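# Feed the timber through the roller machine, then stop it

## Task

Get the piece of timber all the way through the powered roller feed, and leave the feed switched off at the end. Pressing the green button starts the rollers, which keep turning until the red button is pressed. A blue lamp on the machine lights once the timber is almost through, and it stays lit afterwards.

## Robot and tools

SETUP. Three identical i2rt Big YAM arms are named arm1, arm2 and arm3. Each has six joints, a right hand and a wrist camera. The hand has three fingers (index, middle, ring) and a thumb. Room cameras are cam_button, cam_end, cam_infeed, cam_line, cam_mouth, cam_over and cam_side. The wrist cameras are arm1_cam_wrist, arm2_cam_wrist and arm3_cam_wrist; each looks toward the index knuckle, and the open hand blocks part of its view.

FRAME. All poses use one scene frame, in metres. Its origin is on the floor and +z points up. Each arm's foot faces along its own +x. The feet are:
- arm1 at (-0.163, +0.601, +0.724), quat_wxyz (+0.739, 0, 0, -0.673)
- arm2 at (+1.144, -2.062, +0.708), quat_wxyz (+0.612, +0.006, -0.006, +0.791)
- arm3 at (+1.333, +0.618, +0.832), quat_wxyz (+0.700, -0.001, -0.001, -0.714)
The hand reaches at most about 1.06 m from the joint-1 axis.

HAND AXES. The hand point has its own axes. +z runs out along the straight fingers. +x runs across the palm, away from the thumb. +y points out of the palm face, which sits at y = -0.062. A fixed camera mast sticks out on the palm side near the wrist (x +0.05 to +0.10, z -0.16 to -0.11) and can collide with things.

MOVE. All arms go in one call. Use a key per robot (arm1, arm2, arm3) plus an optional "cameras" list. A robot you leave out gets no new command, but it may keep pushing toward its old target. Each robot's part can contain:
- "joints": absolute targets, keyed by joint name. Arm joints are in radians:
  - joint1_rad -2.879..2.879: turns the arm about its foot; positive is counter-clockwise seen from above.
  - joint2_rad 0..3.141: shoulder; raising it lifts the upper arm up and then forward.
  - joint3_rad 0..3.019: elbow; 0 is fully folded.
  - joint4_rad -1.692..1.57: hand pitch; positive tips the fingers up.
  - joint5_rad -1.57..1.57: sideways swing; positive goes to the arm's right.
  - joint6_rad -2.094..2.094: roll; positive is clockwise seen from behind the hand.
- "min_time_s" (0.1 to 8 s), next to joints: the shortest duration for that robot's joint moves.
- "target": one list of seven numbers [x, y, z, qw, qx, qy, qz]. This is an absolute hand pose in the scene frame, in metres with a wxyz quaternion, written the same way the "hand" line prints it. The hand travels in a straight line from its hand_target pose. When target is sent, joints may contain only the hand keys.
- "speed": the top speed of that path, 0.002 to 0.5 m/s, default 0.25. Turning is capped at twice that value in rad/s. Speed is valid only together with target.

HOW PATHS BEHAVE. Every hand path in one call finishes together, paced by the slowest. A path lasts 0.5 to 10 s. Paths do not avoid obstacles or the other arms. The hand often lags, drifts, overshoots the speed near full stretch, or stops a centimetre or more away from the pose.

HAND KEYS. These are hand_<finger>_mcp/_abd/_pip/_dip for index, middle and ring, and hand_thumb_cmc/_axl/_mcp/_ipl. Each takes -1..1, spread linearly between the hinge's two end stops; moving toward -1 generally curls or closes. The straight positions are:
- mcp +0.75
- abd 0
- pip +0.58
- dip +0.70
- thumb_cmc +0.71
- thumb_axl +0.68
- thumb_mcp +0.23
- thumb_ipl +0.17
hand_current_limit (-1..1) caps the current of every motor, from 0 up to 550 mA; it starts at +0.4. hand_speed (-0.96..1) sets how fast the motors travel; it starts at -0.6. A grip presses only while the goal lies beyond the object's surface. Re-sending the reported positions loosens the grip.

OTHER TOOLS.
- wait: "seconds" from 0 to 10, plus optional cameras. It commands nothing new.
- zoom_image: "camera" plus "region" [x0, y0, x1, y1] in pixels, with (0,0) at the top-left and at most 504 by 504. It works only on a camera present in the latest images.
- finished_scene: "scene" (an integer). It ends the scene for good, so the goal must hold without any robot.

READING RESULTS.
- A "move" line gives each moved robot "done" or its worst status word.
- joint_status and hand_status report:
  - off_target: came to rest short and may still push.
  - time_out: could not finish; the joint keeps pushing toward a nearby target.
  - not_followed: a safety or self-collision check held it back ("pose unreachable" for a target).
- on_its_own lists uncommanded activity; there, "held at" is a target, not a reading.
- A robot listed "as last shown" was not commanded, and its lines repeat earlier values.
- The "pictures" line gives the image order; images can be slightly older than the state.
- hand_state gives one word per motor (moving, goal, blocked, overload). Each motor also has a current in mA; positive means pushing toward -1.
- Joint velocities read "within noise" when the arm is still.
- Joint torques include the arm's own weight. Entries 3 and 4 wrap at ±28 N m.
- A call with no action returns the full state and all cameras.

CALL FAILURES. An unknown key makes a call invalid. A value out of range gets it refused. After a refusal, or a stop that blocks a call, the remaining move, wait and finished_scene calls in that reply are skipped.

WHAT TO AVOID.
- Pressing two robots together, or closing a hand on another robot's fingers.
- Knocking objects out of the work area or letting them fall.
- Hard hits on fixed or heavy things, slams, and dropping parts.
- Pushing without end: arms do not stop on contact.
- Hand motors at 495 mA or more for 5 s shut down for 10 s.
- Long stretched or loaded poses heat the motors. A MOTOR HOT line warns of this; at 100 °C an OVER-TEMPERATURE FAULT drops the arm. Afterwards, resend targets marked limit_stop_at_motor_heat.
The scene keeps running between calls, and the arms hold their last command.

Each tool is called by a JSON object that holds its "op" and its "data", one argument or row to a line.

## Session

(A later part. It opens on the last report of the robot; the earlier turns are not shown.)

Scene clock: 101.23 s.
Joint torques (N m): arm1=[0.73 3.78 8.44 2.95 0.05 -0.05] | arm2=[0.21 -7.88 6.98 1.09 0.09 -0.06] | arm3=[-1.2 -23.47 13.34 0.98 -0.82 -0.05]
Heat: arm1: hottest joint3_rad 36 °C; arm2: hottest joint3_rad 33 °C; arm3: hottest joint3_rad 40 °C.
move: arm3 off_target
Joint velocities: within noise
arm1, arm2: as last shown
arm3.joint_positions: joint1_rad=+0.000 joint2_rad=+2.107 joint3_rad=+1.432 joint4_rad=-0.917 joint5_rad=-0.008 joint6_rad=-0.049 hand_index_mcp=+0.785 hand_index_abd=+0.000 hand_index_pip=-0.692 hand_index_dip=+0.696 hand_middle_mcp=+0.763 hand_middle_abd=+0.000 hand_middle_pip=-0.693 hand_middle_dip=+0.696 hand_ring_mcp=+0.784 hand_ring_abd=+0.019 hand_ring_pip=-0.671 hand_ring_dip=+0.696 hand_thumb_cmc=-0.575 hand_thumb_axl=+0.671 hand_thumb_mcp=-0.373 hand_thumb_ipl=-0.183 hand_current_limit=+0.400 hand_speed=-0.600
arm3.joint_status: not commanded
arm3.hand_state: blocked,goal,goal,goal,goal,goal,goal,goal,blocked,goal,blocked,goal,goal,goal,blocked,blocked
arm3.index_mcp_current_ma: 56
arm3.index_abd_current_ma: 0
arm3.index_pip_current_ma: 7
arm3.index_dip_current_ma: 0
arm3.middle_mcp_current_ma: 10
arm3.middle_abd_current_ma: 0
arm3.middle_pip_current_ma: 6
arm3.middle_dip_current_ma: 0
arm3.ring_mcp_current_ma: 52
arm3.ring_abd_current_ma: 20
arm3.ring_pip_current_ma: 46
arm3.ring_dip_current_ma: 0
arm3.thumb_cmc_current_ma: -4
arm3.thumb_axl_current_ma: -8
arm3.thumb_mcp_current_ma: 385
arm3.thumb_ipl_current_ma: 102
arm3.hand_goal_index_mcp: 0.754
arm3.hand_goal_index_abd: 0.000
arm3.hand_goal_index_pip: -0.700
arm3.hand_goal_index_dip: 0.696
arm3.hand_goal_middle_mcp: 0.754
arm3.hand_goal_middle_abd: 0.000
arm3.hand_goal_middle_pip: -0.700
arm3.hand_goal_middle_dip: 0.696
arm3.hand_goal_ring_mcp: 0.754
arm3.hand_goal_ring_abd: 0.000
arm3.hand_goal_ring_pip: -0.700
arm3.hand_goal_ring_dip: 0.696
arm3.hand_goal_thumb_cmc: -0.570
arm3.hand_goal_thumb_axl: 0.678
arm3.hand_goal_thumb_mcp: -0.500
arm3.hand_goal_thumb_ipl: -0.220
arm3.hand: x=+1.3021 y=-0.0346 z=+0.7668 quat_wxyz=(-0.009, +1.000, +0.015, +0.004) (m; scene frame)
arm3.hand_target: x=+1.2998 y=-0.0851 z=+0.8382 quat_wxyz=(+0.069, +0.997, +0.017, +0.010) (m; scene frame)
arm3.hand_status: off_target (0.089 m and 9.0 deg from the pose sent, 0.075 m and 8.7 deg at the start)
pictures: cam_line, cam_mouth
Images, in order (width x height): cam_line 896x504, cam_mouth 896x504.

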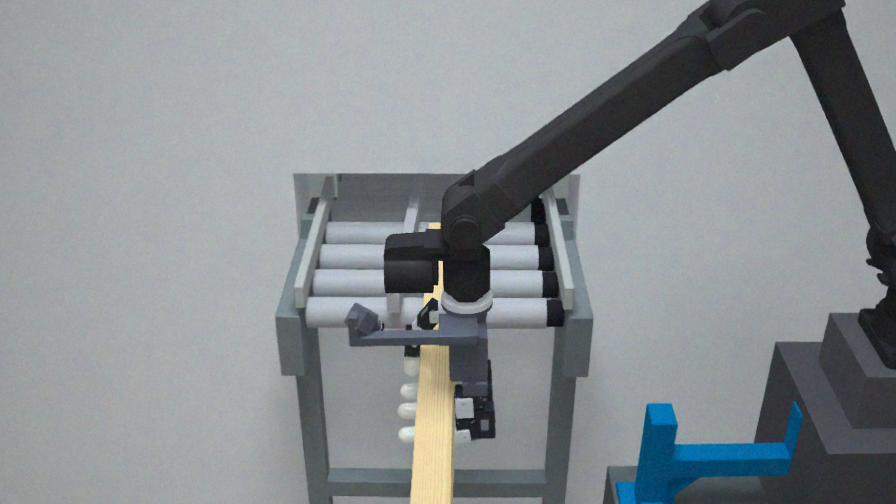

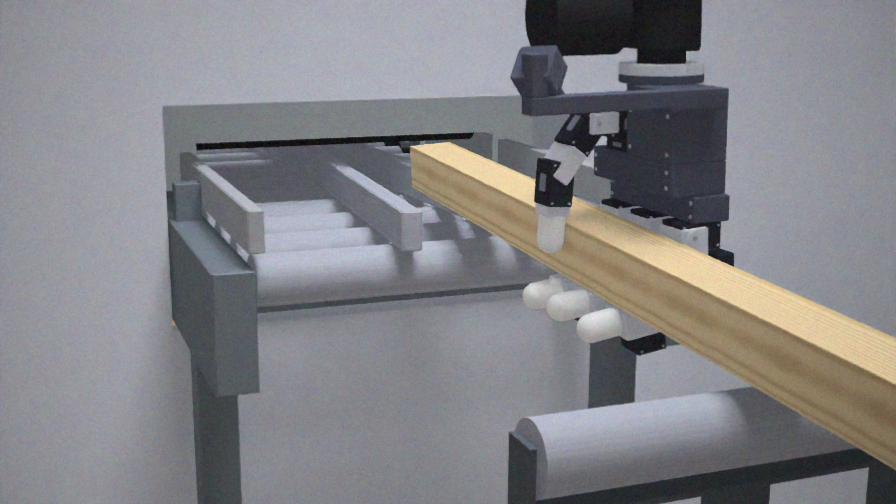

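{"op": "move", "data": {
  "arm3": {"target": [1.30, -0.080, 0.80, 0.065, 0.998, 0.014, 0.011], "speed": 0.06}
}}

{"op": "move", "data": {
  "arm3": {"target": [1.30, -0.060, 0.752, 0.036, 0.999, 0.009, 0.007], "speed": 0.06},
  "cameras": ["cam_line", "cam_mouth"]
}}

{"op": "zoom_image", "data": {
  "camera": "cam_line",
  "region": [280, 160, 600, 504]
}}

Scene clock: 107.53 s.
Joint torques (N m): arm1=[0.56 3.9 8.46 2.92 0.05 -0.05] | arm2=[0.15 -7.88 6.99 1.07 0.09 -0.05] | arm3=[-1.14 -23.06 9.57 1.22 -0.65 0]
Heat: arm1: hottest joint3_rad 36 °C; arm2: hottest joint3_rad 33 °C; arm3: hottest joint3_rad 40 °C.
move: arm3 off_target
Joint velocities: within noise
arm1, arm2: as last shown
arm3.joint_positions: joint1_rad=+0.000 joint2_rad=+2.140 joint3_rad=+1.432 joint4_rad=-0.846 joint5_rad=-0.012 joint6_rad=-0.050 hand_index_mcp=+0.785 hand_index_abd=+0.000 hand_index_pip=-0.692 hand_index_dip=+0.696 hand_middle_mcp=+0.763 hand_middle_abd=+0.000 hand_middle_pip=-0.693 hand_middle_dip=+0.696 hand_ring_mcp=+0.784 hand_ring_abd=+0.019 hand_ring_pip=-0.671 hand_ring_dip=+0.696 hand_thumb_cmc=-0.575 hand_thumb_axl=+0.671 hand_thumb_mcp=-0.373 hand_thumb_ipl=-0.183 hand_current_limit=+0.400 hand_speed=-0.600
arm3.joint_status: not commanded
arm3.hand_state: blocked,goal,goal,goal,goal,goal,goal,goal,blocked,goal,blocked,goal,goal,goal,blocked,blocked
arm3.index_mcp_current_ma: 56
arm3.index_abd_current_ma: 0
arm3.index_pip_current_ma: 7
arm3.index_dip_current_ma: 0
arm3.middle_mcp_current_ma: 10
arm3.middle_abd_current_ma: 0
arm3.middle_pip_current_ma: 6
arm3.middle_dip_current_ma: 0
arm3.ring_mcp_current_ma: 52
arm3.ring_abd_current_ma: 20
arm3.ring_pip_current_ma: 46
arm3.ring_dip_current_ma: 0
arm3.thumb_cmc_current_ma: -3
arm3.thumb_axl_current_ma: -8
arm3.thumb_mcp_current_ma: 385
arm3.thumb_ipl_current_ma: 102
arm3.hand_goal_index_mcp: 0.754
arm3.hand_goal_index_abd: 0.000
arm3.hand_goal_index_pip: -0.700
arm3.hand_goal_index_dip: 0.696
arm3.hand_goal_middle_mcp: 0.754
arm3.hand_goal_middle_abd: 0.000
arm3.hand_goal_middle_pip: -0.700
arm3.hand_goal_middle_dip: 0.696
arm3.hand_goal_ring_mcp: 0.754
arm3.hand_goal_ring_abd: 0.000
arm3.hand_goal_ring_pip: -0.700
arm3.hand_goal_ring_dip: 0.696
arm3.hand_goal_thumb_cmc: -0.570
arm3.hand_goal_thumb_axl: 0.678
arm3.hand_goal_thumb_mcp: -0.500
arm3.hand_goal_thumb_ipl: -0.220
arm3.hand: x=+1.3027 y=-0.0456 z=+0.7520 quat_wxyz=(+0.011, +1.000, +0.015, +0.005) (m; scene frame)
arm3.hand_target: x=+1.2998 y=-0.0774 z=+0.8010 quat_wxyz=(+0.065, +0.998, +0.014, +0.011) (m; scene frame)
arm3.hand_status: off_target (0.059 m and 6.3 deg from the pose sent, 0.056 m and 8.5 deg at the start)
pictures: none

Scene clock: 108.90 s.
Joint torques (N m): arm1=[0.79 3.78 8.43 2.95 0.05 -0.04] | arm2=[0.21 -7.88 6.99 1.1 0.09 -0.05] | arm3=[-0.67 -19.19 7.45 1.42 -0.03 0.13]
Heat: arm1: hottest joint3_rad 36 °C; arm2: hottest joint3_rad 33 °C; arm3: hottest joint3_rad 40 °C.
move: arm3 off_target
Joint velocities: within noise
arm1.joint_positions: joint1_rad=-0.372 joint2_rad=+0.611 joint3_rad=+1.514 joint4_rad=-1.449 joint5_rad=+0.040 joint6_rad=+1.149 hand_index_mcp=+0.755 hand_index_abd=+0.000 hand_index_pip=+0.577 hand_index_dip=+0.696 hand_middle_mcp=+0.755 hand_middle_abd=+0.000 hand_middle_pip=+0.577 hand_middle_dip=+0.696 hand_ring_mcp=+0.754 hand_ring_abd=+0.000 hand_ring_pip=+0.577 hand_ring_dip=+0.696 hand_thumb_cmc=+0.715 hand_thumb_axl=+0.677 hand_thumb_mcp=+0.226 hand_thumb_ipl=+0.168 hand_current_limit=+0.400 hand_speed=-0.600
arm1.joint_status: not commanded
arm1.hand_state: goal,goal,goal,goal,goal,goal,goal,goal,goal,goal,goal,goal,goal,goal,goal,goal
arm1.index_mcp_current_ma: 0
arm1.index_abd_current_ma: 0
arm1.index_pip_current_ma: 0
arm1.index_dip_current_ma: 0
arm1.middle_mcp_current_ma: 0
arm1.middle_abd_current_ma: 0
arm1.middle_pip_current_ma: 0
arm1.middle_dip_current_ma: 0
arm1.ring_mcp_current_ma: 0
arm1.ring_abd_current_ma: 0
arm1.ring_pip_current_ma: 0
arm1.ring_dip_current_ma: 0
arm1.thumb_cmc_current_ma: 0
arm1.thumb_axl_current_ma: 0
arm1.thumb_mcp_current_ma: 0
arm1.thumb_ipl_current_ma: 0
arm1.hand_goal_index_mcp: 0.754
arm1.hand_goal_index_abd: 0.000
arm1.hand_goal_index_pip: 0.576
arm1.hand_goal_index_dip: 0.696
arm1.hand_goal_middle_mcp: 0.754
arm1.hand_goal_middle_abd: 0.000
arm1.hand_goal_middle_pip: 0.576
arm1.hand_goal_middle_dip: 0.696
arm1.hand_goal_ring_mcp: 0.754
arm1.hand_goal_ring_abd: 0.000
arm1.hand_goal_ring_pip: 0.576
arm1.hand_goal_ring_dip: 0.696
arm1.hand_goal_thumb_cmc: 0.714
arm1.hand_goal_thumb_axl: 0.678
arm1.hand_goal_thumb_mcp: 0.226
arm1.hand_goal_thumb_ipl: 0.168
arm1.hand: x=-0.3096 y=+0.4317 z=+1.3127 quat_wxyz=(+0.452, +0.652, -0.578, +0.191) (m; scene frame)
arm1.hand_target: x=-0.3087 y=+0.4349 z=+1.3226 quat_wxyz=(+0.461, +0.648, -0.574, +0.196) (m; scene frame)
arm1.hand_status: not commanded
arm2: as last shown
arm3.joint_positions: joint1_rad=+0.000 joint2_rad=+2.152 joint3_rad=+1.427 joint4_rad=-0.819 joint5_rad=-0.017 joint6_rad=-0.050 hand_index_mcp=+0.785 hand_index_abd=+0.000 hand_index_pip=-0.692 hand_index_dip=+0.696 hand_middle_mcp=+0.767 hand_middle_abd=+0.001 hand_middle_pip=-0.693 hand_middle_dip=+0.696 hand_ring_mcp=+0.772 hand_ring_abd=+0.006 hand_ring_pip=-0.687 hand_ring_dip=+0.696 hand_thumb_cmc=-0.572 hand_thumb_axl=+0.676 hand_thumb_mcp=-0.376 hand_thumb_ipl=-0.183 hand_current_limit=+0.400 hand_speed=-0.600
arm3.joint_status: not commanded
arm3.hand_state: blocked,goal,goal,goal,goal,goal,goal,goal,goal,goal,goal,goal,goal,goal,blocked,blocked
arm3.index_mcp_current_ma: 56
arm3.index_abd_current_ma: 0
arm3.index_pip_current_ma: 7
arm3.index_dip_current_ma: 0
arm3.middle_mcp_current_ma: 15
arm3.middle_abd_current_ma: 0
arm3.middle_pip_current_ma: 6
arm3.middle_dip_current_ma: 0
arm3.ring_mcp_current_ma: 26
arm3.ring_abd_current_ma: 4
arm3.ring_pip_current_ma: 14
arm3.ring_dip_current_ma: 0
arm3.thumb_cmc_current_ma: -1
arm3.thumb_axl_current_ma: -2
arm3.thumb_mcp_current_ma: 385
arm3.thumb_ipl_current_ma: 102
arm3.hand_goal_index_mcp: 0.754
arm3.hand_goal_index_abd: 0.000
arm3.hand_goal_index_pip: -0.700
arm3.hand_goal_index_dip: 0.696
arm3.hand_goal_middle_mcp: 0.754
arm3.hand_goal_middle_abd: 0.000
arm3.hand_goal_middle_pip: -0.700
arm3.hand_goal_middle_dip: 0.696
arm3.hand_goal_ring_mcp: 0.754
arm3.hand_goal_ring_abd: 0.000
arm3.hand_goal_ring_pip: -0.700
arm3.hand_goal_ring_dip: 0.696
arm3.hand_goal_thumb_cmc: -0.570
arm3.hand_goal_thumb_axl: 0.678
arm3.hand_goal_thumb_mcp: -0.500
arm3.hand_goal_thumb_ipl: -0.220
arm3.hand: x=+1.3035 y=-0.0467 z=+0.7441 quat_wxyz=(+0.015, +1.000, +0.015, +0.007) (m; scene frame)
arm3.hand_target: x=+1.2999 y=-0.0595 z=+0.7522 quat_wxyz=(+0.036, +0.999, +0.009, +0.007) (m; scene frame)
arm3.hand_status: off_target (0.016 m and 2.5 deg from the pose sent, 0.015 m and 3.0 deg at the start)
pictures: cam_line, cam_mouth
Images, in order (width x height): cam_line 896x504, cam_mouth 896x504.

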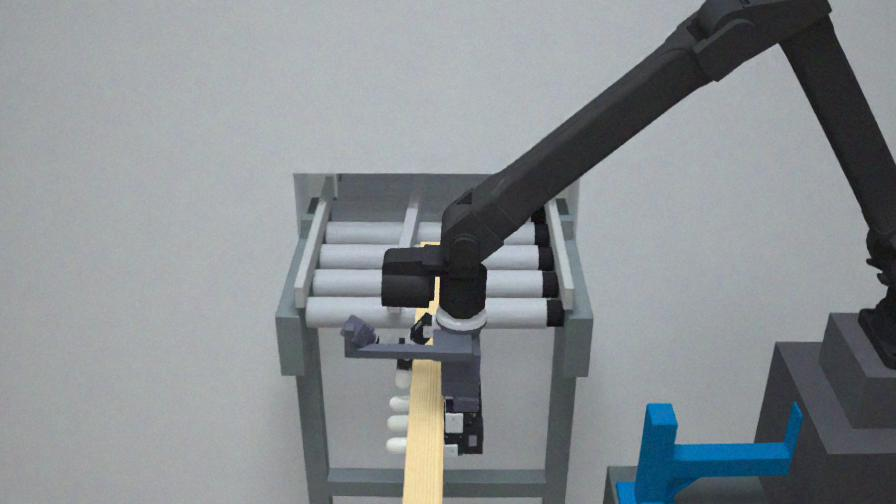

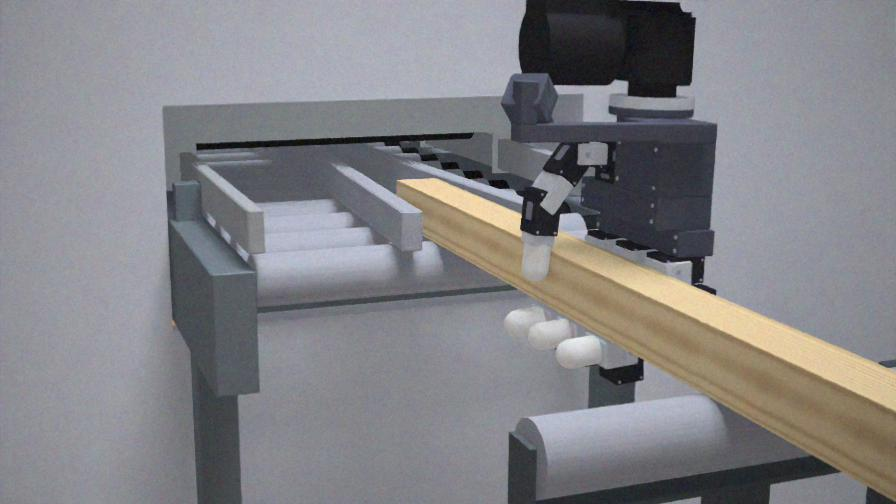

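Scaled by 1.465 from the camera's 896x504 image, which has a finer 1280x720 frame.

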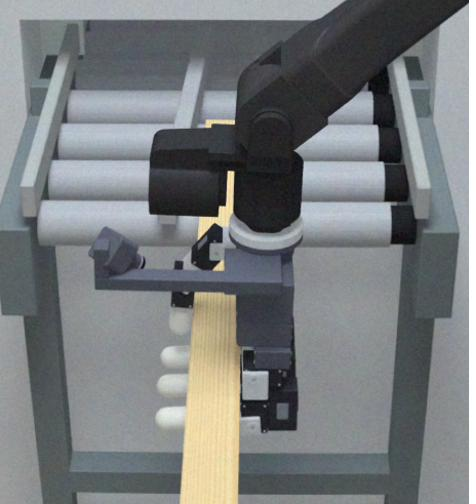

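{"op": "move", "data": {
  "arm3": {"target": [1.25, -0.045, 0.752, 0.036, 0.999, 0.008, 0.007], "speed": 0.06},
  "arm2": {"target": [0.944, -1.667, 0.940, 0, 0, 1, 0], "speed": 0.06},
  "cameras": ["cam_line", "cam_mouth", "cam_button"]
}}

{"op": "zoom_image", "data": {
  "camera": "cam_line",
  "region": [280, 160, 600, 504]
}}

Scene clock: 116.50 s.
Joint torques (N m): arm1=[0.79 3.72 8.47 2.89 0.05 -0.03] | arm2=[0.15 -7.82 6.95 1.1 0.09 -0.05] | arm3=[-1.38 -20.19 6.04 0.88 -0.08 -0.07]
Heat: arm1: hottest joint3_rad 37 °C; arm2: hottest joint3_rad 33 °C; arm3: hottest joint3_rad 39 °C.
move: arm2 done; arm3 off_target
Joint velocities: within noise
arm1: as last shown
arm2.joint_positions: joint1_rad=+0.375 joint2_rad=+1.349 joint3_rad=+1.260 joint4_rad=-1.489 joint5_rad=-0.004 joint6_rad=+0.625 hand_index_mcp=+0.755 hand_index_abd=+0.000 hand_index_pip=+0.577 hand_index_dip=+0.696 hand_middle_mcp=-0.052 hand_middle_abd=+0.000 hand_middle_pip=-0.295 hand_middle_dip=-0.167 hand_ring_mcp=-0.054 hand_ring_abd=+0.000 hand_ring_pip=-0.295 hand_ring_dip=-0.167 hand_thumb_cmc=+0.716 hand_thumb_axl=+0.677 hand_thumb_mcp=+0.224 hand_thumb_ipl=+0.168 hand_current_limit=+0.400 hand_speed=-0.600
arm2.joint_status: not commanded
arm2.hand_state: goal,goal,goal,goal,goal,goal,goal,goal,goal,goal,goal,goal,goal,goal,goal,goal
arm2.index_mcp_current_ma: 1
arm2.index_abd_current_ma: 0
arm2.index_pip_current_ma: 1
arm2.index_dip_current_ma: 0
arm2.middle_mcp_current_ma: 40
arm2.middle_abd_current_ma: 0
arm2.middle_pip_current_ma: 8
arm2.middle_dip_current_ma: 3
arm2.ring_mcp_current_ma: 33
arm2.ring_abd_current_ma: 0
arm2.ring_pip_current_ma: 6
arm2.ring_dip_current_ma: 3
arm2.thumb_cmc_current_ma: 2
arm2.thumb_axl_current_ma: -1
arm2.thumb_mcp_current_ma: -3
arm2.thumb_ipl_current_ma: 0
arm2.hand_goal_index_mcp: 0.754
arm2.hand_goal_index_abd: 0.000
arm2.hand_goal_index_pip: 0.576
arm2.hand_goal_index_dip: 0.696
arm2.hand_goal_middle_mcp: -0.070
arm2.hand_goal_middle_abd: 0.000
arm2.hand_goal_middle_pip: -0.300
arm2.hand_goal_middle_dip: -0.170
arm2.hand_goal_ring_mcp: -0.070
arm2.hand_goal_ring_abd: 0.000
arm2.hand_goal_ring_pip: -0.300
arm2.hand_goal_ring_dip: -0.170
arm2.hand_goal_thumb_cmc: 0.714
arm2.hand_goal_thumb_axl: 0.678
arm2.hand_goal_thumb_mcp: 0.226
arm2.hand_goal_thumb_ipl: 0.168
arm2.hand: x=+0.9406 y=-1.6708 z=+0.9482 quat_wxyz=(-0.001, -0.002, +1.000, +0.004) (m; scene frame)
arm2.hand_target: x=+0.9441 y=-1.6671 z=+0.9400 quat_wxyz=(+0.000, +0.000, +1.000, +0.000) (m; scene frame)
arm2.hand_status: done (0.010 m and 0.6 deg from the pose sent, 0.023 m and 0.5 deg at the start)
arm3.joint_positions: joint1_rad=-0.080 joint2_rad=+2.145 joint3_rad=+1.402 joint4_rad=-0.784 joint5_rad=-0.021 joint6_rad=-0.116 hand_index_mcp=+0.785 hand_index_abd=+0.000 hand_index_pip=-0.692 hand_index_dip=+0.696 hand_middle_mcp=+0.771 hand_middle_abd=+0.001 hand_middle_pip=-0.693 hand_middle_dip=+0.696 hand_ring_mcp=+0.760 hand_ring_abd=+0.004 hand_ring_pip=-0.692 hand_ring_dip=+0.696 hand_thumb_cmc=-0.573 hand_thumb_axl=+0.674 hand_thumb_mcp=-0.376 hand_thumb_ipl=-0.183 hand_current_limit=+0.400 hand_speed=-0.600
arm3.joint_status: not commanded
arm3.hand_state: blocked,goal,goal,goal,goal,goal,goal,goal,goal,goal,goal,goal,goal,goal,blocked,blocked
arm3.index_mcp_current_ma: 56
arm3.index_abd_current_ma: 0
arm3.index_pip_current_ma: 7
arm3.index_dip_current_ma: 0
arm3.middle_mcp_current_ma: 22
arm3.middle_abd_current_ma: 0
arm3.middle_pip_current_ma: 6
arm3.middle_dip_current_ma: 0
arm3.ring_mcp_current_ma: 5
arm3.ring_abd_current_ma: 2
arm3.ring_pip_current_ma: 7
arm3.ring_dip_current_ma: 0
arm3.thumb_cmc_current_ma: -2
arm3.thumb_axl_current_ma: -4
arm3.thumb_mcp_current_ma: 385
arm3.thumb_ipl_current_ma: 102
arm3.hand_goal_index_mcp: 0.754
arm3.hand_goal_index_abd: 0.000
arm3.hand_goal_index_pip: -0.700
arm3.hand_goal_index_dip: 0.696
arm3.hand_goal_middle_mcp: 0.754
arm3.hand_goal_middle_abd: 0.000
arm3.hand_goal_middle_pip: -0.700
arm3.hand_goal_middle_dip: 0.696
arm3.hand_goal_ring_mcp: 0.754
arm3.hand_goal_ring_abd: 0.000
arm3.hand_goal_ring_pip: -0.700
arm3.hand_goal_ring_dip: 0.696
arm3.hand_goal_thumb_cmc: -0.570
arm3.hand_goal_thumb_axl: 0.678
arm3.hand_goal_thumb_mcp: -0.500
arm3.hand_goal_thumb_ipl: -0.220
arm3.hand: x=+1.2571 y=-0.0417 z=+0.7431 quat_wxyz=(+0.025, +1.000, +0.008, +0.008) (m; scene frame)
arm3.hand_target: x=+1.2499 y=-0.0449 z=+0.7518 quat_wxyz=(+0.036, +0.999, +0.008, +0.007) (m; scene frame)
arm3.hand_status: off_target (0.012 m and 1.3 deg from the pose sent, 0.054 m and 2.5 deg at the start)
pictures: cam_button, cam_line, cam_mouth
Images, in order (width x height): cam_button 896x504, cam_line 896x504, cam_mouth 896x504.

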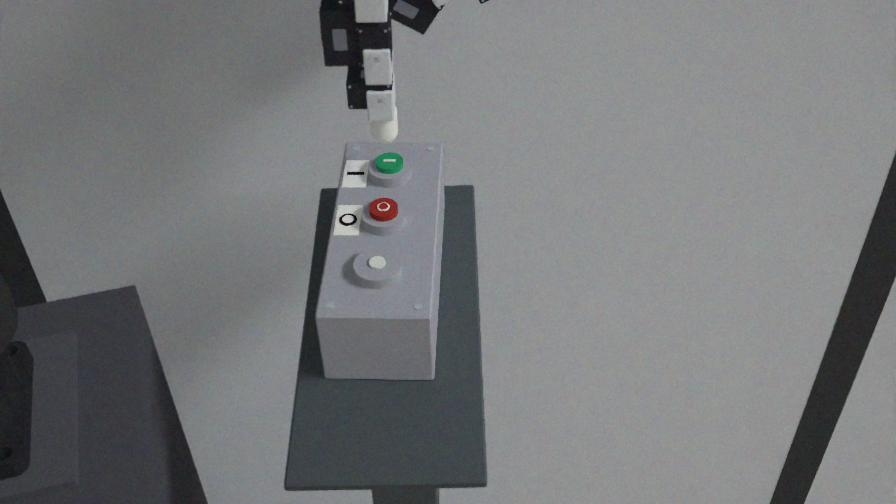

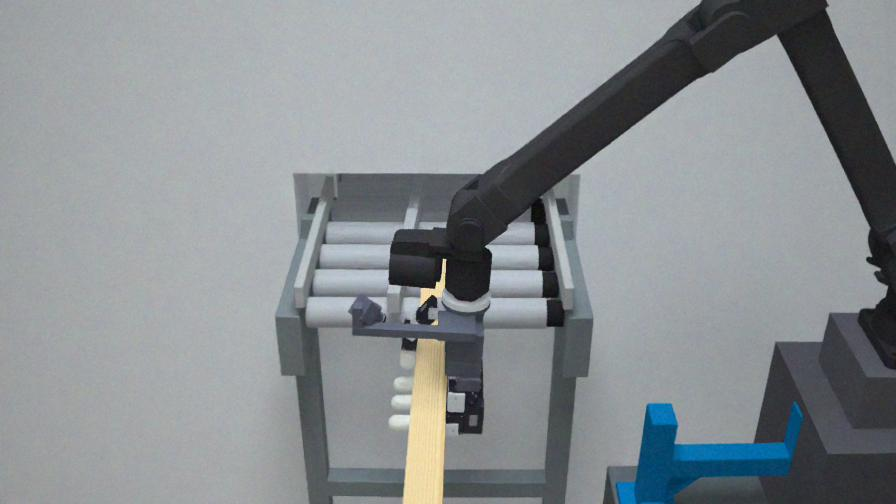

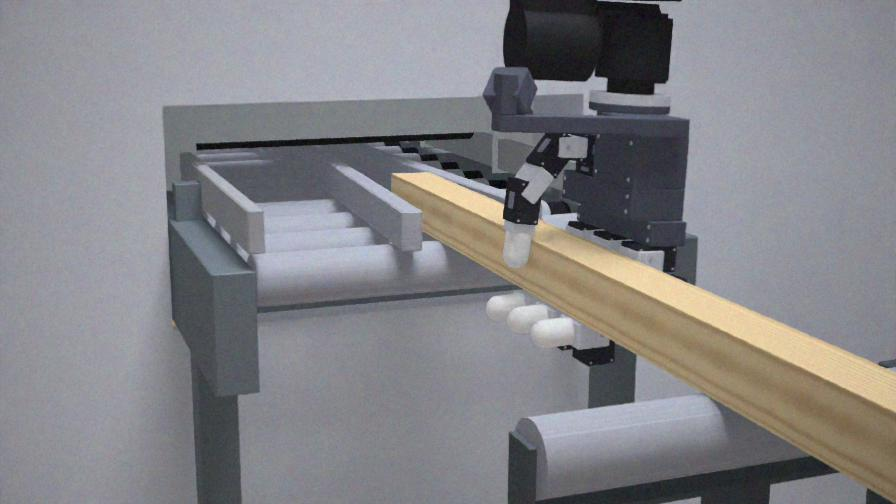

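Scaled by 1.465 from the camera's 896x504 image, which has a finer 1280x720 frame.

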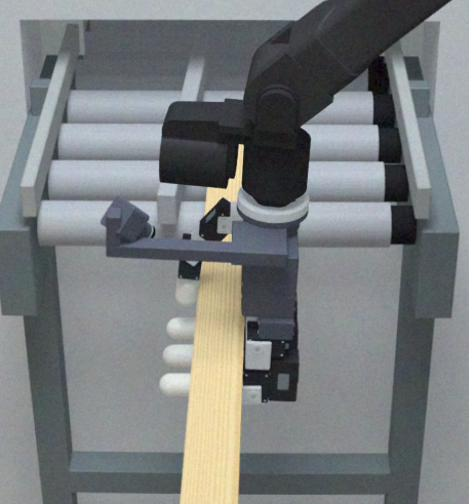

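{"op": "move", "data": {
  "arm3": {"target": [1.19, -0.044, 0.752, 0.036, 0.999, 0.015, 0.007], "speed": 0.06},
  "arm2": {"target": [0.944, -1.667, 0.892, 0, 0, 1, 0], "speed": 0.06},
  "cameras": ["cam_line", "cam_mouth", "cam_button", "cam_end"]
}}

{"op": "zoom_image", "data": {
  "camera": "cam_line",
  "region": [280, 160, 600, 504]
}}

Scene clock: 126.67 s.
Joint torques (N m): arm1=[0.79 3.96 8.47 2.92 0.05 -0.04] | arm2=[0.32 -5.54 4.74 2.02 -0.12 -0.04] | arm3=[-0.79 -19.31 8.79 0.24 -0.14 -0.04]
Heat: arm1: hottest joint3_rad 37 °C; arm2: hottest joint3_rad 33 °C; arm3: hottest joint3_rad 38 °C.
move: arm2 off_target; arm3 off_target
Joint velocities: within noise
arm1: as last shown
arm2.joint_positions: joint1_rad=+0.375 joint2_rad=+1.338 joint3_rad=+1.180 joint4_rad=-1.385 joint5_rad=+0.001 joint6_rad=+0.625 hand_index_mcp=+0.779 hand_index_abd=+0.018 hand_index_pip=+0.596 hand_index_dip=+0.704 hand_middle_mcp=-0.052 hand_middle_abd=+0.000 hand_middle_pip=-0.295 hand_middle_dip=-0.167 hand_ring_mcp=-0.054 hand_ring_abd=+0.000 hand_ring_pip=-0.295 hand_ring_dip=-0.167 hand_thumb_cmc=+0.716 hand_thumb_axl=+0.677 hand_thumb_mcp=+0.224 hand_thumb_ipl=+0.168 hand_current_limit=+0.400 hand_speed=-0.600
arm2.joint_status: not commanded
arm2.hand_state: blocked,goal,goal,goal,goal,goal,goal,goal,goal,goal,goal,goal,goal,goal,goal,goal
arm2.index_mcp_current_ma: 60
arm2.index_abd_current_ma: 30
arm2.index_pip_current_ma: 41
arm2.index_dip_current_ma: 12
arm2.middle_mcp_current_ma: 40
arm2.middle_abd_current_ma: 0
arm2.middle_pip_current_ma: 8
arm2.middle_dip_current_ma: 3
arm2.ring_mcp_current_ma: 33
arm2.ring_abd_current_ma: 0
arm2.ring_pip_current_ma: 6
arm2.ring_dip_current_ma: 3
arm2.thumb_cmc_current_ma: 2
arm2.thumb_axl_current_ma: -1
arm2.thumb_mcp_current_ma: -4
arm2.thumb_ipl_current_ma: 0
arm2.hand_goal_index_mcp: 0.754
arm2.hand_goal_index_abd: 0.000
arm2.hand_goal_index_pip: 0.576
arm2.hand_goal_index_dip: 0.696
arm2.hand_goal_middle_mcp: -0.070
arm2.hand_goal_middle_abd: 0.000
arm2.hand_goal_middle_pip: -0.300
arm2.hand_goal_middle_dip: -0.170
arm2.hand_goal_ring_mcp: -0.070
arm2.hand_goal_ring_abd: 0.000
arm2.hand_goal_ring_pip: -0.300
arm2.hand_goal_ring_dip: -0.170
arm2.hand_goal_thumb_cmc: 0.714
arm2.hand_goal_thumb_axl: 0.678
arm2.hand_goal_thumb_mcp: 0.226
arm2.hand_goal_thumb_ipl: 0.168
arm2.hand: x=+0.9409 y=-1.6692 z=+0.9240 quat_wxyz=(-0.009, -0.002, +1.000, +0.020) (m; scene frame)
arm2.hand_target: x=+0.9448 y=-1.6686 z=+0.8931 quat_wxyz=(+0.000, +0.000, +1.000, +0.000) (m; scene frame)
arm2.hand_status: off_target (0.032 m and 2.5 deg from the pose sent, 0.057 m and 0.6 deg at the start)
arm3.joint_positions: joint1_rad=-0.191 joint2_rad=+2.144 joint3_rad=+1.402 joint4_rad=-0.783 joint5_rad=-0.028 joint6_rad=-0.239 hand_index_mcp=+0.786 hand_index_abd=+0.000 hand_index_pip=-0.692 hand_index_dip=+0.696 hand_middle_mcp=+0.763 hand_middle_abd=+0.001 hand_middle_pip=-0.693 hand_middle_dip=+0.696 hand_ring_mcp=+0.760 hand_ring_abd=+0.004 hand_ring_pip=-0.692 hand_ring_dip=+0.696 hand_thumb_cmc=-0.571 hand_thumb_axl=+0.678 hand_thumb_mcp=-0.376 hand_thumb_ipl=-0.182 hand_current_limit=+0.400 hand_speed=-0.600
arm3.joint_status: not commanded
arm3.hand_state: blocked,goal,goal,goal,goal,goal,goal,goal,goal,goal,goal,goal,goal,goal,blocked,blocked
arm3.index_mcp_current_ma: 58
arm3.index_abd_current_ma: 0
arm3.index_pip_current_ma: 7
arm3.index_dip_current_ma: 0
arm3.middle_mcp_current_ma: 9
arm3.middle_abd_current_ma: 0
arm3.middle_pip_current_ma: 6
arm3.middle_dip_current_ma: 0
arm3.ring_mcp_current_ma: 5
arm3.ring_abd_current_ma: 2
arm3.ring_pip_current_ma: 7
arm3.ring_dip_current_ma: 0
arm3.thumb_cmc_current_ma: 0
arm3.thumb_axl_current_ma: 0
arm3.thumb_mcp_current_ma: 385
arm3.thumb_ipl_current_ma: 105
arm3.hand_goal_index_mcp: 0.754
arm3.hand_goal_index_abd: 0.000
arm3.hand_goal_index_pip: -0.700
arm3.hand_goal_index_dip: 0.696
arm3.hand_goal_middle_mcp: 0.754
arm3.hand_goal_middle_abd: 0.000
arm3.hand_goal_middle_pip: -0.700
arm3.hand_goal_middle_dip: 0.696
arm3.hand_goal_ring_mcp: 0.754
arm3.hand_goal_ring_abd: 0.000
arm3.hand_goal_ring_pip: -0.700
arm3.hand_goal_ring_dip: 0.696
arm3.hand_goal_thumb_cmc: -0.570
arm3.hand_goal_thumb_axl: 0.678
arm3.hand_goal_thumb_mcp: -0.500
arm3.hand_goal_thumb_ipl: -0.220
arm3.hand: x=+1.1959 y=-0.0328 z=+0.7437 quat_wxyz=(+0.026, +1.000, +0.014, +0.008) (m; scene frame)
arm3.hand_target: x=+1.1901 y=-0.0436 z=+0.7522 quat_wxyz=(+0.036, +0.999, +0.015, +0.007) (m; scene frame)
arm3.hand_status: off_target (0.015 m and 1.1 deg from the pose sent, 0.068 m and 1.5 deg at the start)
pictures: cam_button, cam_end, cam_line, cam_mouth
Images, in order (width x height): cam_button 896x504, cam_end 896x504, cam_line 896x504, cam_mouth 896x504.

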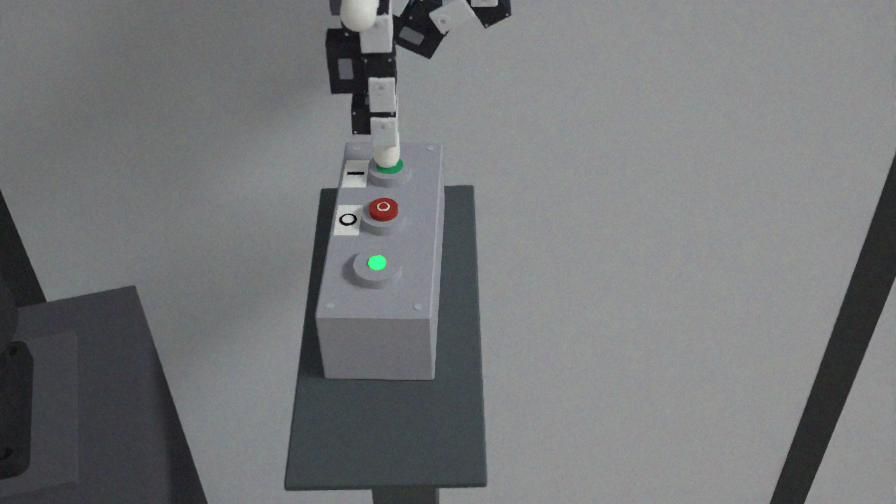

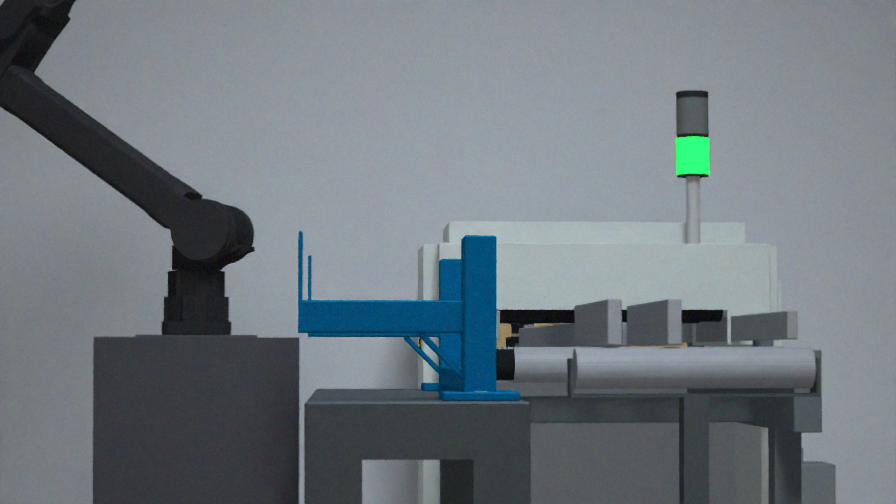

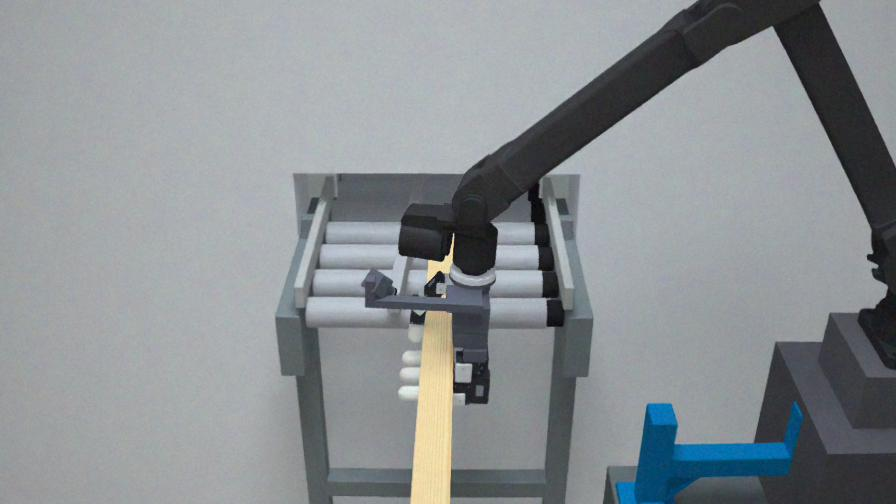

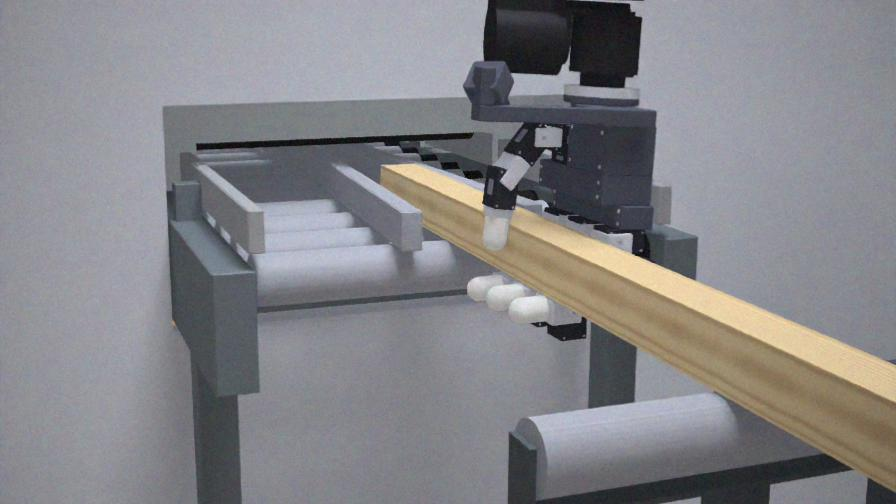

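Scaled by 1.465 from the camera's 896x504 image, which has a finer 1280x720 frame.

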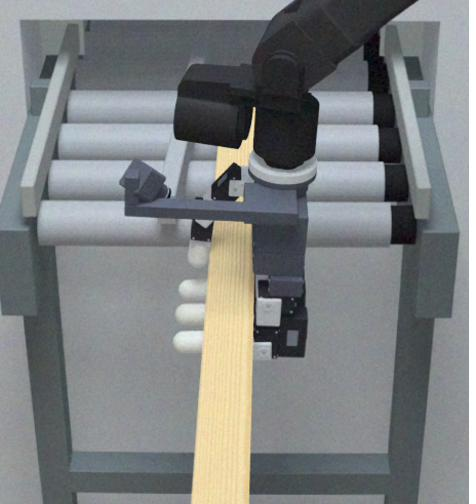

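{"op": "move", "data": {
  "arm3": {"target": [1.165, -0.054, 0.752, 0.036, 0.999, 0.014, 0.007], "speed": 0.06},
  "arm2": {"target": [0.944, -1.667, 0.965, 0, 0, 1, 0], "speed": 0.1},
  "cameras": ["cam_line", "cam_mouth", "cam_infeed"]
}}

{"op": "zoom_image", "data": {
  "camera": "cam_line",
  "region": [280, 160, 600, 504]
}}

Scene clock: 134.03 s.
Joint torques (N m): arm1=[0.73 3.55 8.46 2.93 0.05 -0.03] | arm2=[0.21 -7.94 11.78 0.17 0.14 -0.03] | arm3=[-0.62 -18.43 10.21 0.32 -0.31 -0.03]
Heat: arm1: hottest joint3_rad 37 °C; arm2: hottest joint3_rad 33 °C; arm3: hottest joint3_rad 38 °C.
move: arm2 off_target; arm3 off_target
Joint velocities: within noise
arm1: as last shown
arm2.joint_positions: joint1_rad=+0.374 joint2_rad=+1.345 joint3_rad=+1.257 joint4_rad=-1.533 joint5_rad=-0.005 joint6_rad=+0.624 hand_index_mcp=+0.749 hand_index_abd=-0.003 hand_index_pip=+0.572 hand_index_dip=+0.694 hand_middle_mcp=-0.052 hand_middle_abd=+0.000 hand_middle_pip=-0.295 hand_middle_dip=-0.167 hand_ring_mcp=-0.055 hand_ring_abd=+0.000 hand_ring_pip=-0.295 hand_ring_dip=-0.167 hand_thumb_cmc=+0.716 hand_thumb_axl=+0.677 hand_thumb_mcp=+0.224 hand_thumb_ipl=+0.168 hand_current_limit=+0.400 hand_speed=-0.600
arm2.joint_status: not commanded
arm2.hand_state: goal,goal,goal,goal,goal,goal,goal,goal,goal,goal,goal,goal,goal,goal,goal,goal
arm2.index_mcp_current_ma: -7
arm2.index_abd_current_ma: -3
arm2.index_pip_current_ma: -5
arm2.index_dip_current_ma: -2
arm2.middle_mcp_current_ma: 39
arm2.middle_abd_current_ma: 0
arm2.middle_pip_current_ma: 8
arm2.middle_dip_current_ma: 3
arm2.ring_mcp_current_ma: 32
arm2.ring_abd_current_ma: 0
arm2.ring_pip_current_ma: 6
arm2.ring_dip_current_ma: 3
arm2.thumb_cmc_current_ma: 2
arm2.thumb_axl_current_ma: -1
arm2.thumb_mcp_current_ma: -4
arm2.thumb_ipl_current_ma: 0
arm2.hand_goal_index_mcp: 0.754
arm2.hand_goal_index_abd: 0.000
arm2.hand_goal_index_pip: 0.576
arm2.hand_goal_index_dip: 0.696
arm2.hand_goal_middle_mcp: -0.070
arm2.hand_goal_middle_abd: 0.000
arm2.hand_goal_middle_pip: -0.300
arm2.hand_goal_middle_dip: -0.170
arm2.hand_goal_ring_mcp: -0.070
arm2.hand_goal_ring_abd: 0.000
arm2.hand_goal_ring_pip: -0.300
arm2.hand_goal_ring_dip: -0.170
arm2.hand_goal_thumb_cmc: 0.714
arm2.hand_goal_thumb_axl: 0.678
arm2.hand_goal_thumb_mcp: 0.226
arm2.hand_goal_thumb_ipl: 0.168
arm2.hand: x=+0.9479 y=-1.6807 z=+0.9458 quat_wxyz=(+0.012, -0.002, +1.000, -0.013) (m; scene frame)
arm2.hand_target: x=+0.9445 y=-1.6677 z=+0.9649 quat_wxyz=(+0.000, +0.000, +1.000, +0.000) (m; scene frame)
arm2.hand_status: off_target (0.024 m and 2.1 deg from the pose sent, 0.041 m and 2.5 deg at the start)
arm3.joint_positions: joint1_rad=-0.233 joint2_rad=+2.164 joint3_rad=+1.444 joint4_rad=-0.814 joint5_rad=-0.027 joint6_rad=-0.274 hand_index_mcp=+0.785 hand_index_abd=+0.000 hand_index_pip=-0.692 hand_index_dip=+0.696 hand_middle_mcp=+0.771 hand_middle_abd=+0.001 hand_middle_pip=-0.693 hand_middle_dip=+0.696 hand_ring_mcp=+0.760 hand_ring_abd=+0.004 hand_ring_pip=-0.692 hand_ring_dip=+0.696 hand_thumb_cmc=-0.571 hand_thumb_axl=+0.677 hand_thumb_mcp=-0.376 hand_thumb_ipl=-0.182 hand_current_limit=+0.400 hand_speed=-0.600
arm3.joint_status: not commanded
arm3.hand_state: blocked,goal,goal,goal,goal,goal,goal,goal,goal,goal,goal,goal,goal,goal,blocked,blocked
arm3.index_mcp_current_ma: 56
arm3.index_abd_current_ma: 0
arm3.index_pip_current_ma: 7
arm3.index_dip_current_ma: 0
arm3.middle_mcp_current_ma: 22
arm3.middle_abd_current_ma: 0
arm3.middle_pip_current_ma: 6
arm3.middle_dip_current_ma: 0
arm3.ring_mcp_current_ma: 5
arm3.ring_abd_current_ma: 2
arm3.ring_pip_current_ma: 7
arm3.ring_dip_current_ma: 0
arm3.thumb_cmc_current_ma: 0
arm3.thumb_axl_current_ma: -1
arm3.thumb_mcp_current_ma: 385
arm3.thumb_ipl_current_ma: 105
arm3.hand_goal_index_mcp: 0.754
arm3.hand_goal_index_abd: 0.000
arm3.hand_goal_index_pip: -0.700
arm3.hand_goal_index_dip: 0.696
arm3.hand_goal_middle_mcp: 0.754
arm3.hand_goal_middle_abd: 0.000
arm3.hand_goal_middle_pip: -0.700
arm3.hand_goal_middle_dip: 0.696
arm3.hand_goal_ring_mcp: 0.754
arm3.hand_goal_ring_abd: 0.000
arm3.hand_goal_ring_pip: -0.700
arm3.hand_goal_ring_dip: 0.696
arm3.hand_goal_thumb_cmc: -0.570
arm3.hand_goal_thumb_axl: 0.678
arm3.hand_goal_thumb_mcp: -0.500
arm3.hand_goal_thumb_ipl: -0.220
arm3.hand: x=+1.1687 y=-0.0358 z=+0.7439 quat_wxyz=(+0.022, +1.000, +0.010, +0.008) (m; scene frame)
arm3.hand_target: x=+1.1652 y=-0.0532 z=+0.7523 quat_wxyz=(+0.036, +0.999, +0.014, +0.007) (m; scene frame)
arm3.hand_status: off_target (0.020 m and 1.6 deg from the pose sent, 0.038 m and 1.1 deg at the start)
pictures: cam_infeed, cam_line, cam_mouth
Images, in order (width x height): cam_infeed 896x504, cam_line 896x504, cam_mouth 896x504.

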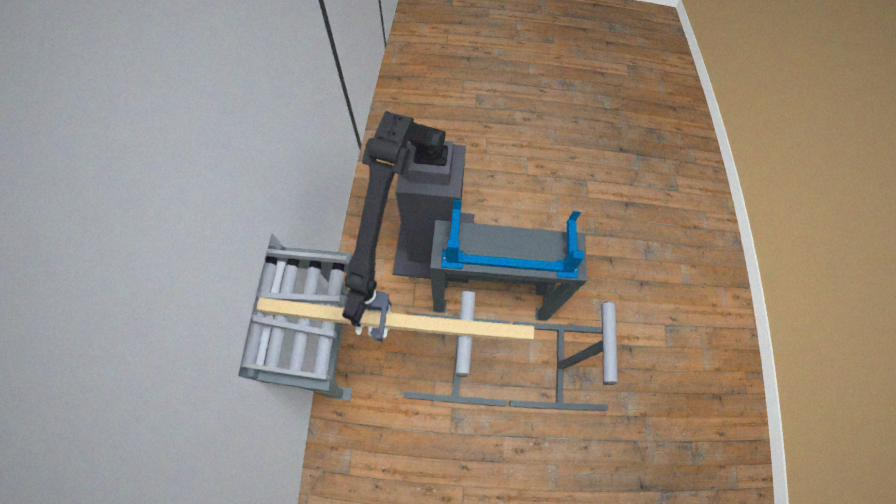

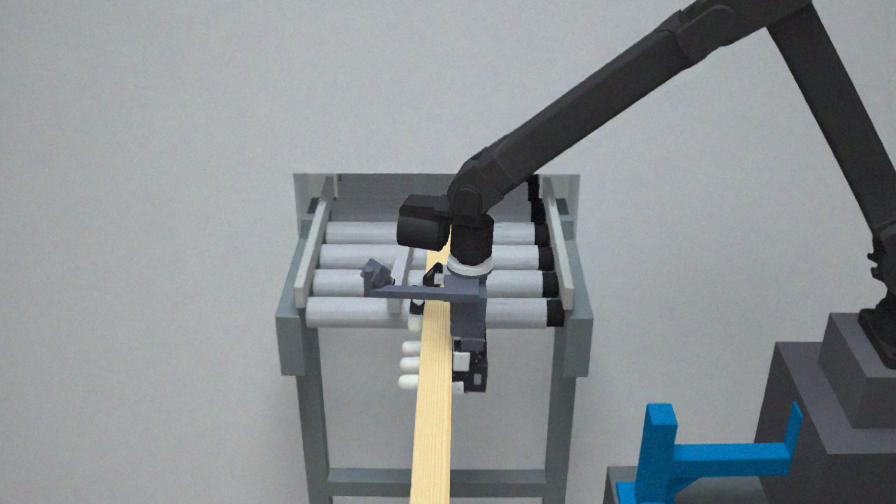

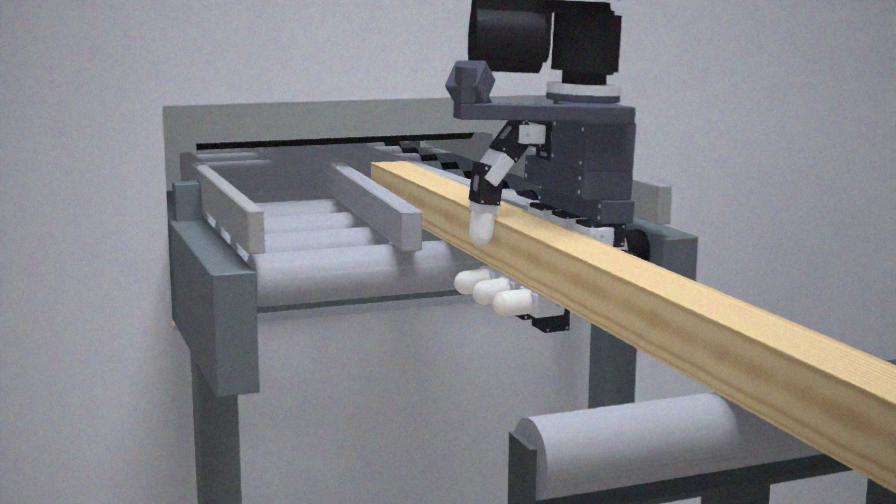

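Scaled by 1.465 from the camera's 896x504 image, which has a finer 1280x720 frame.

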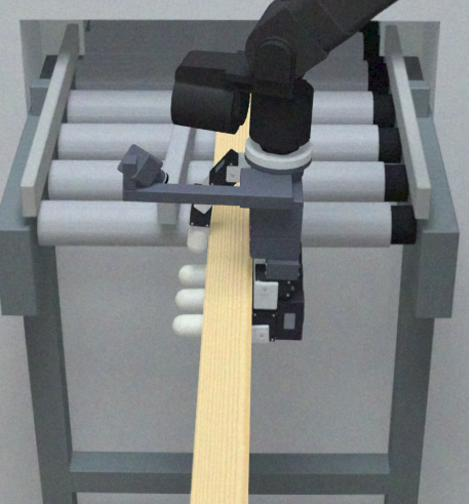

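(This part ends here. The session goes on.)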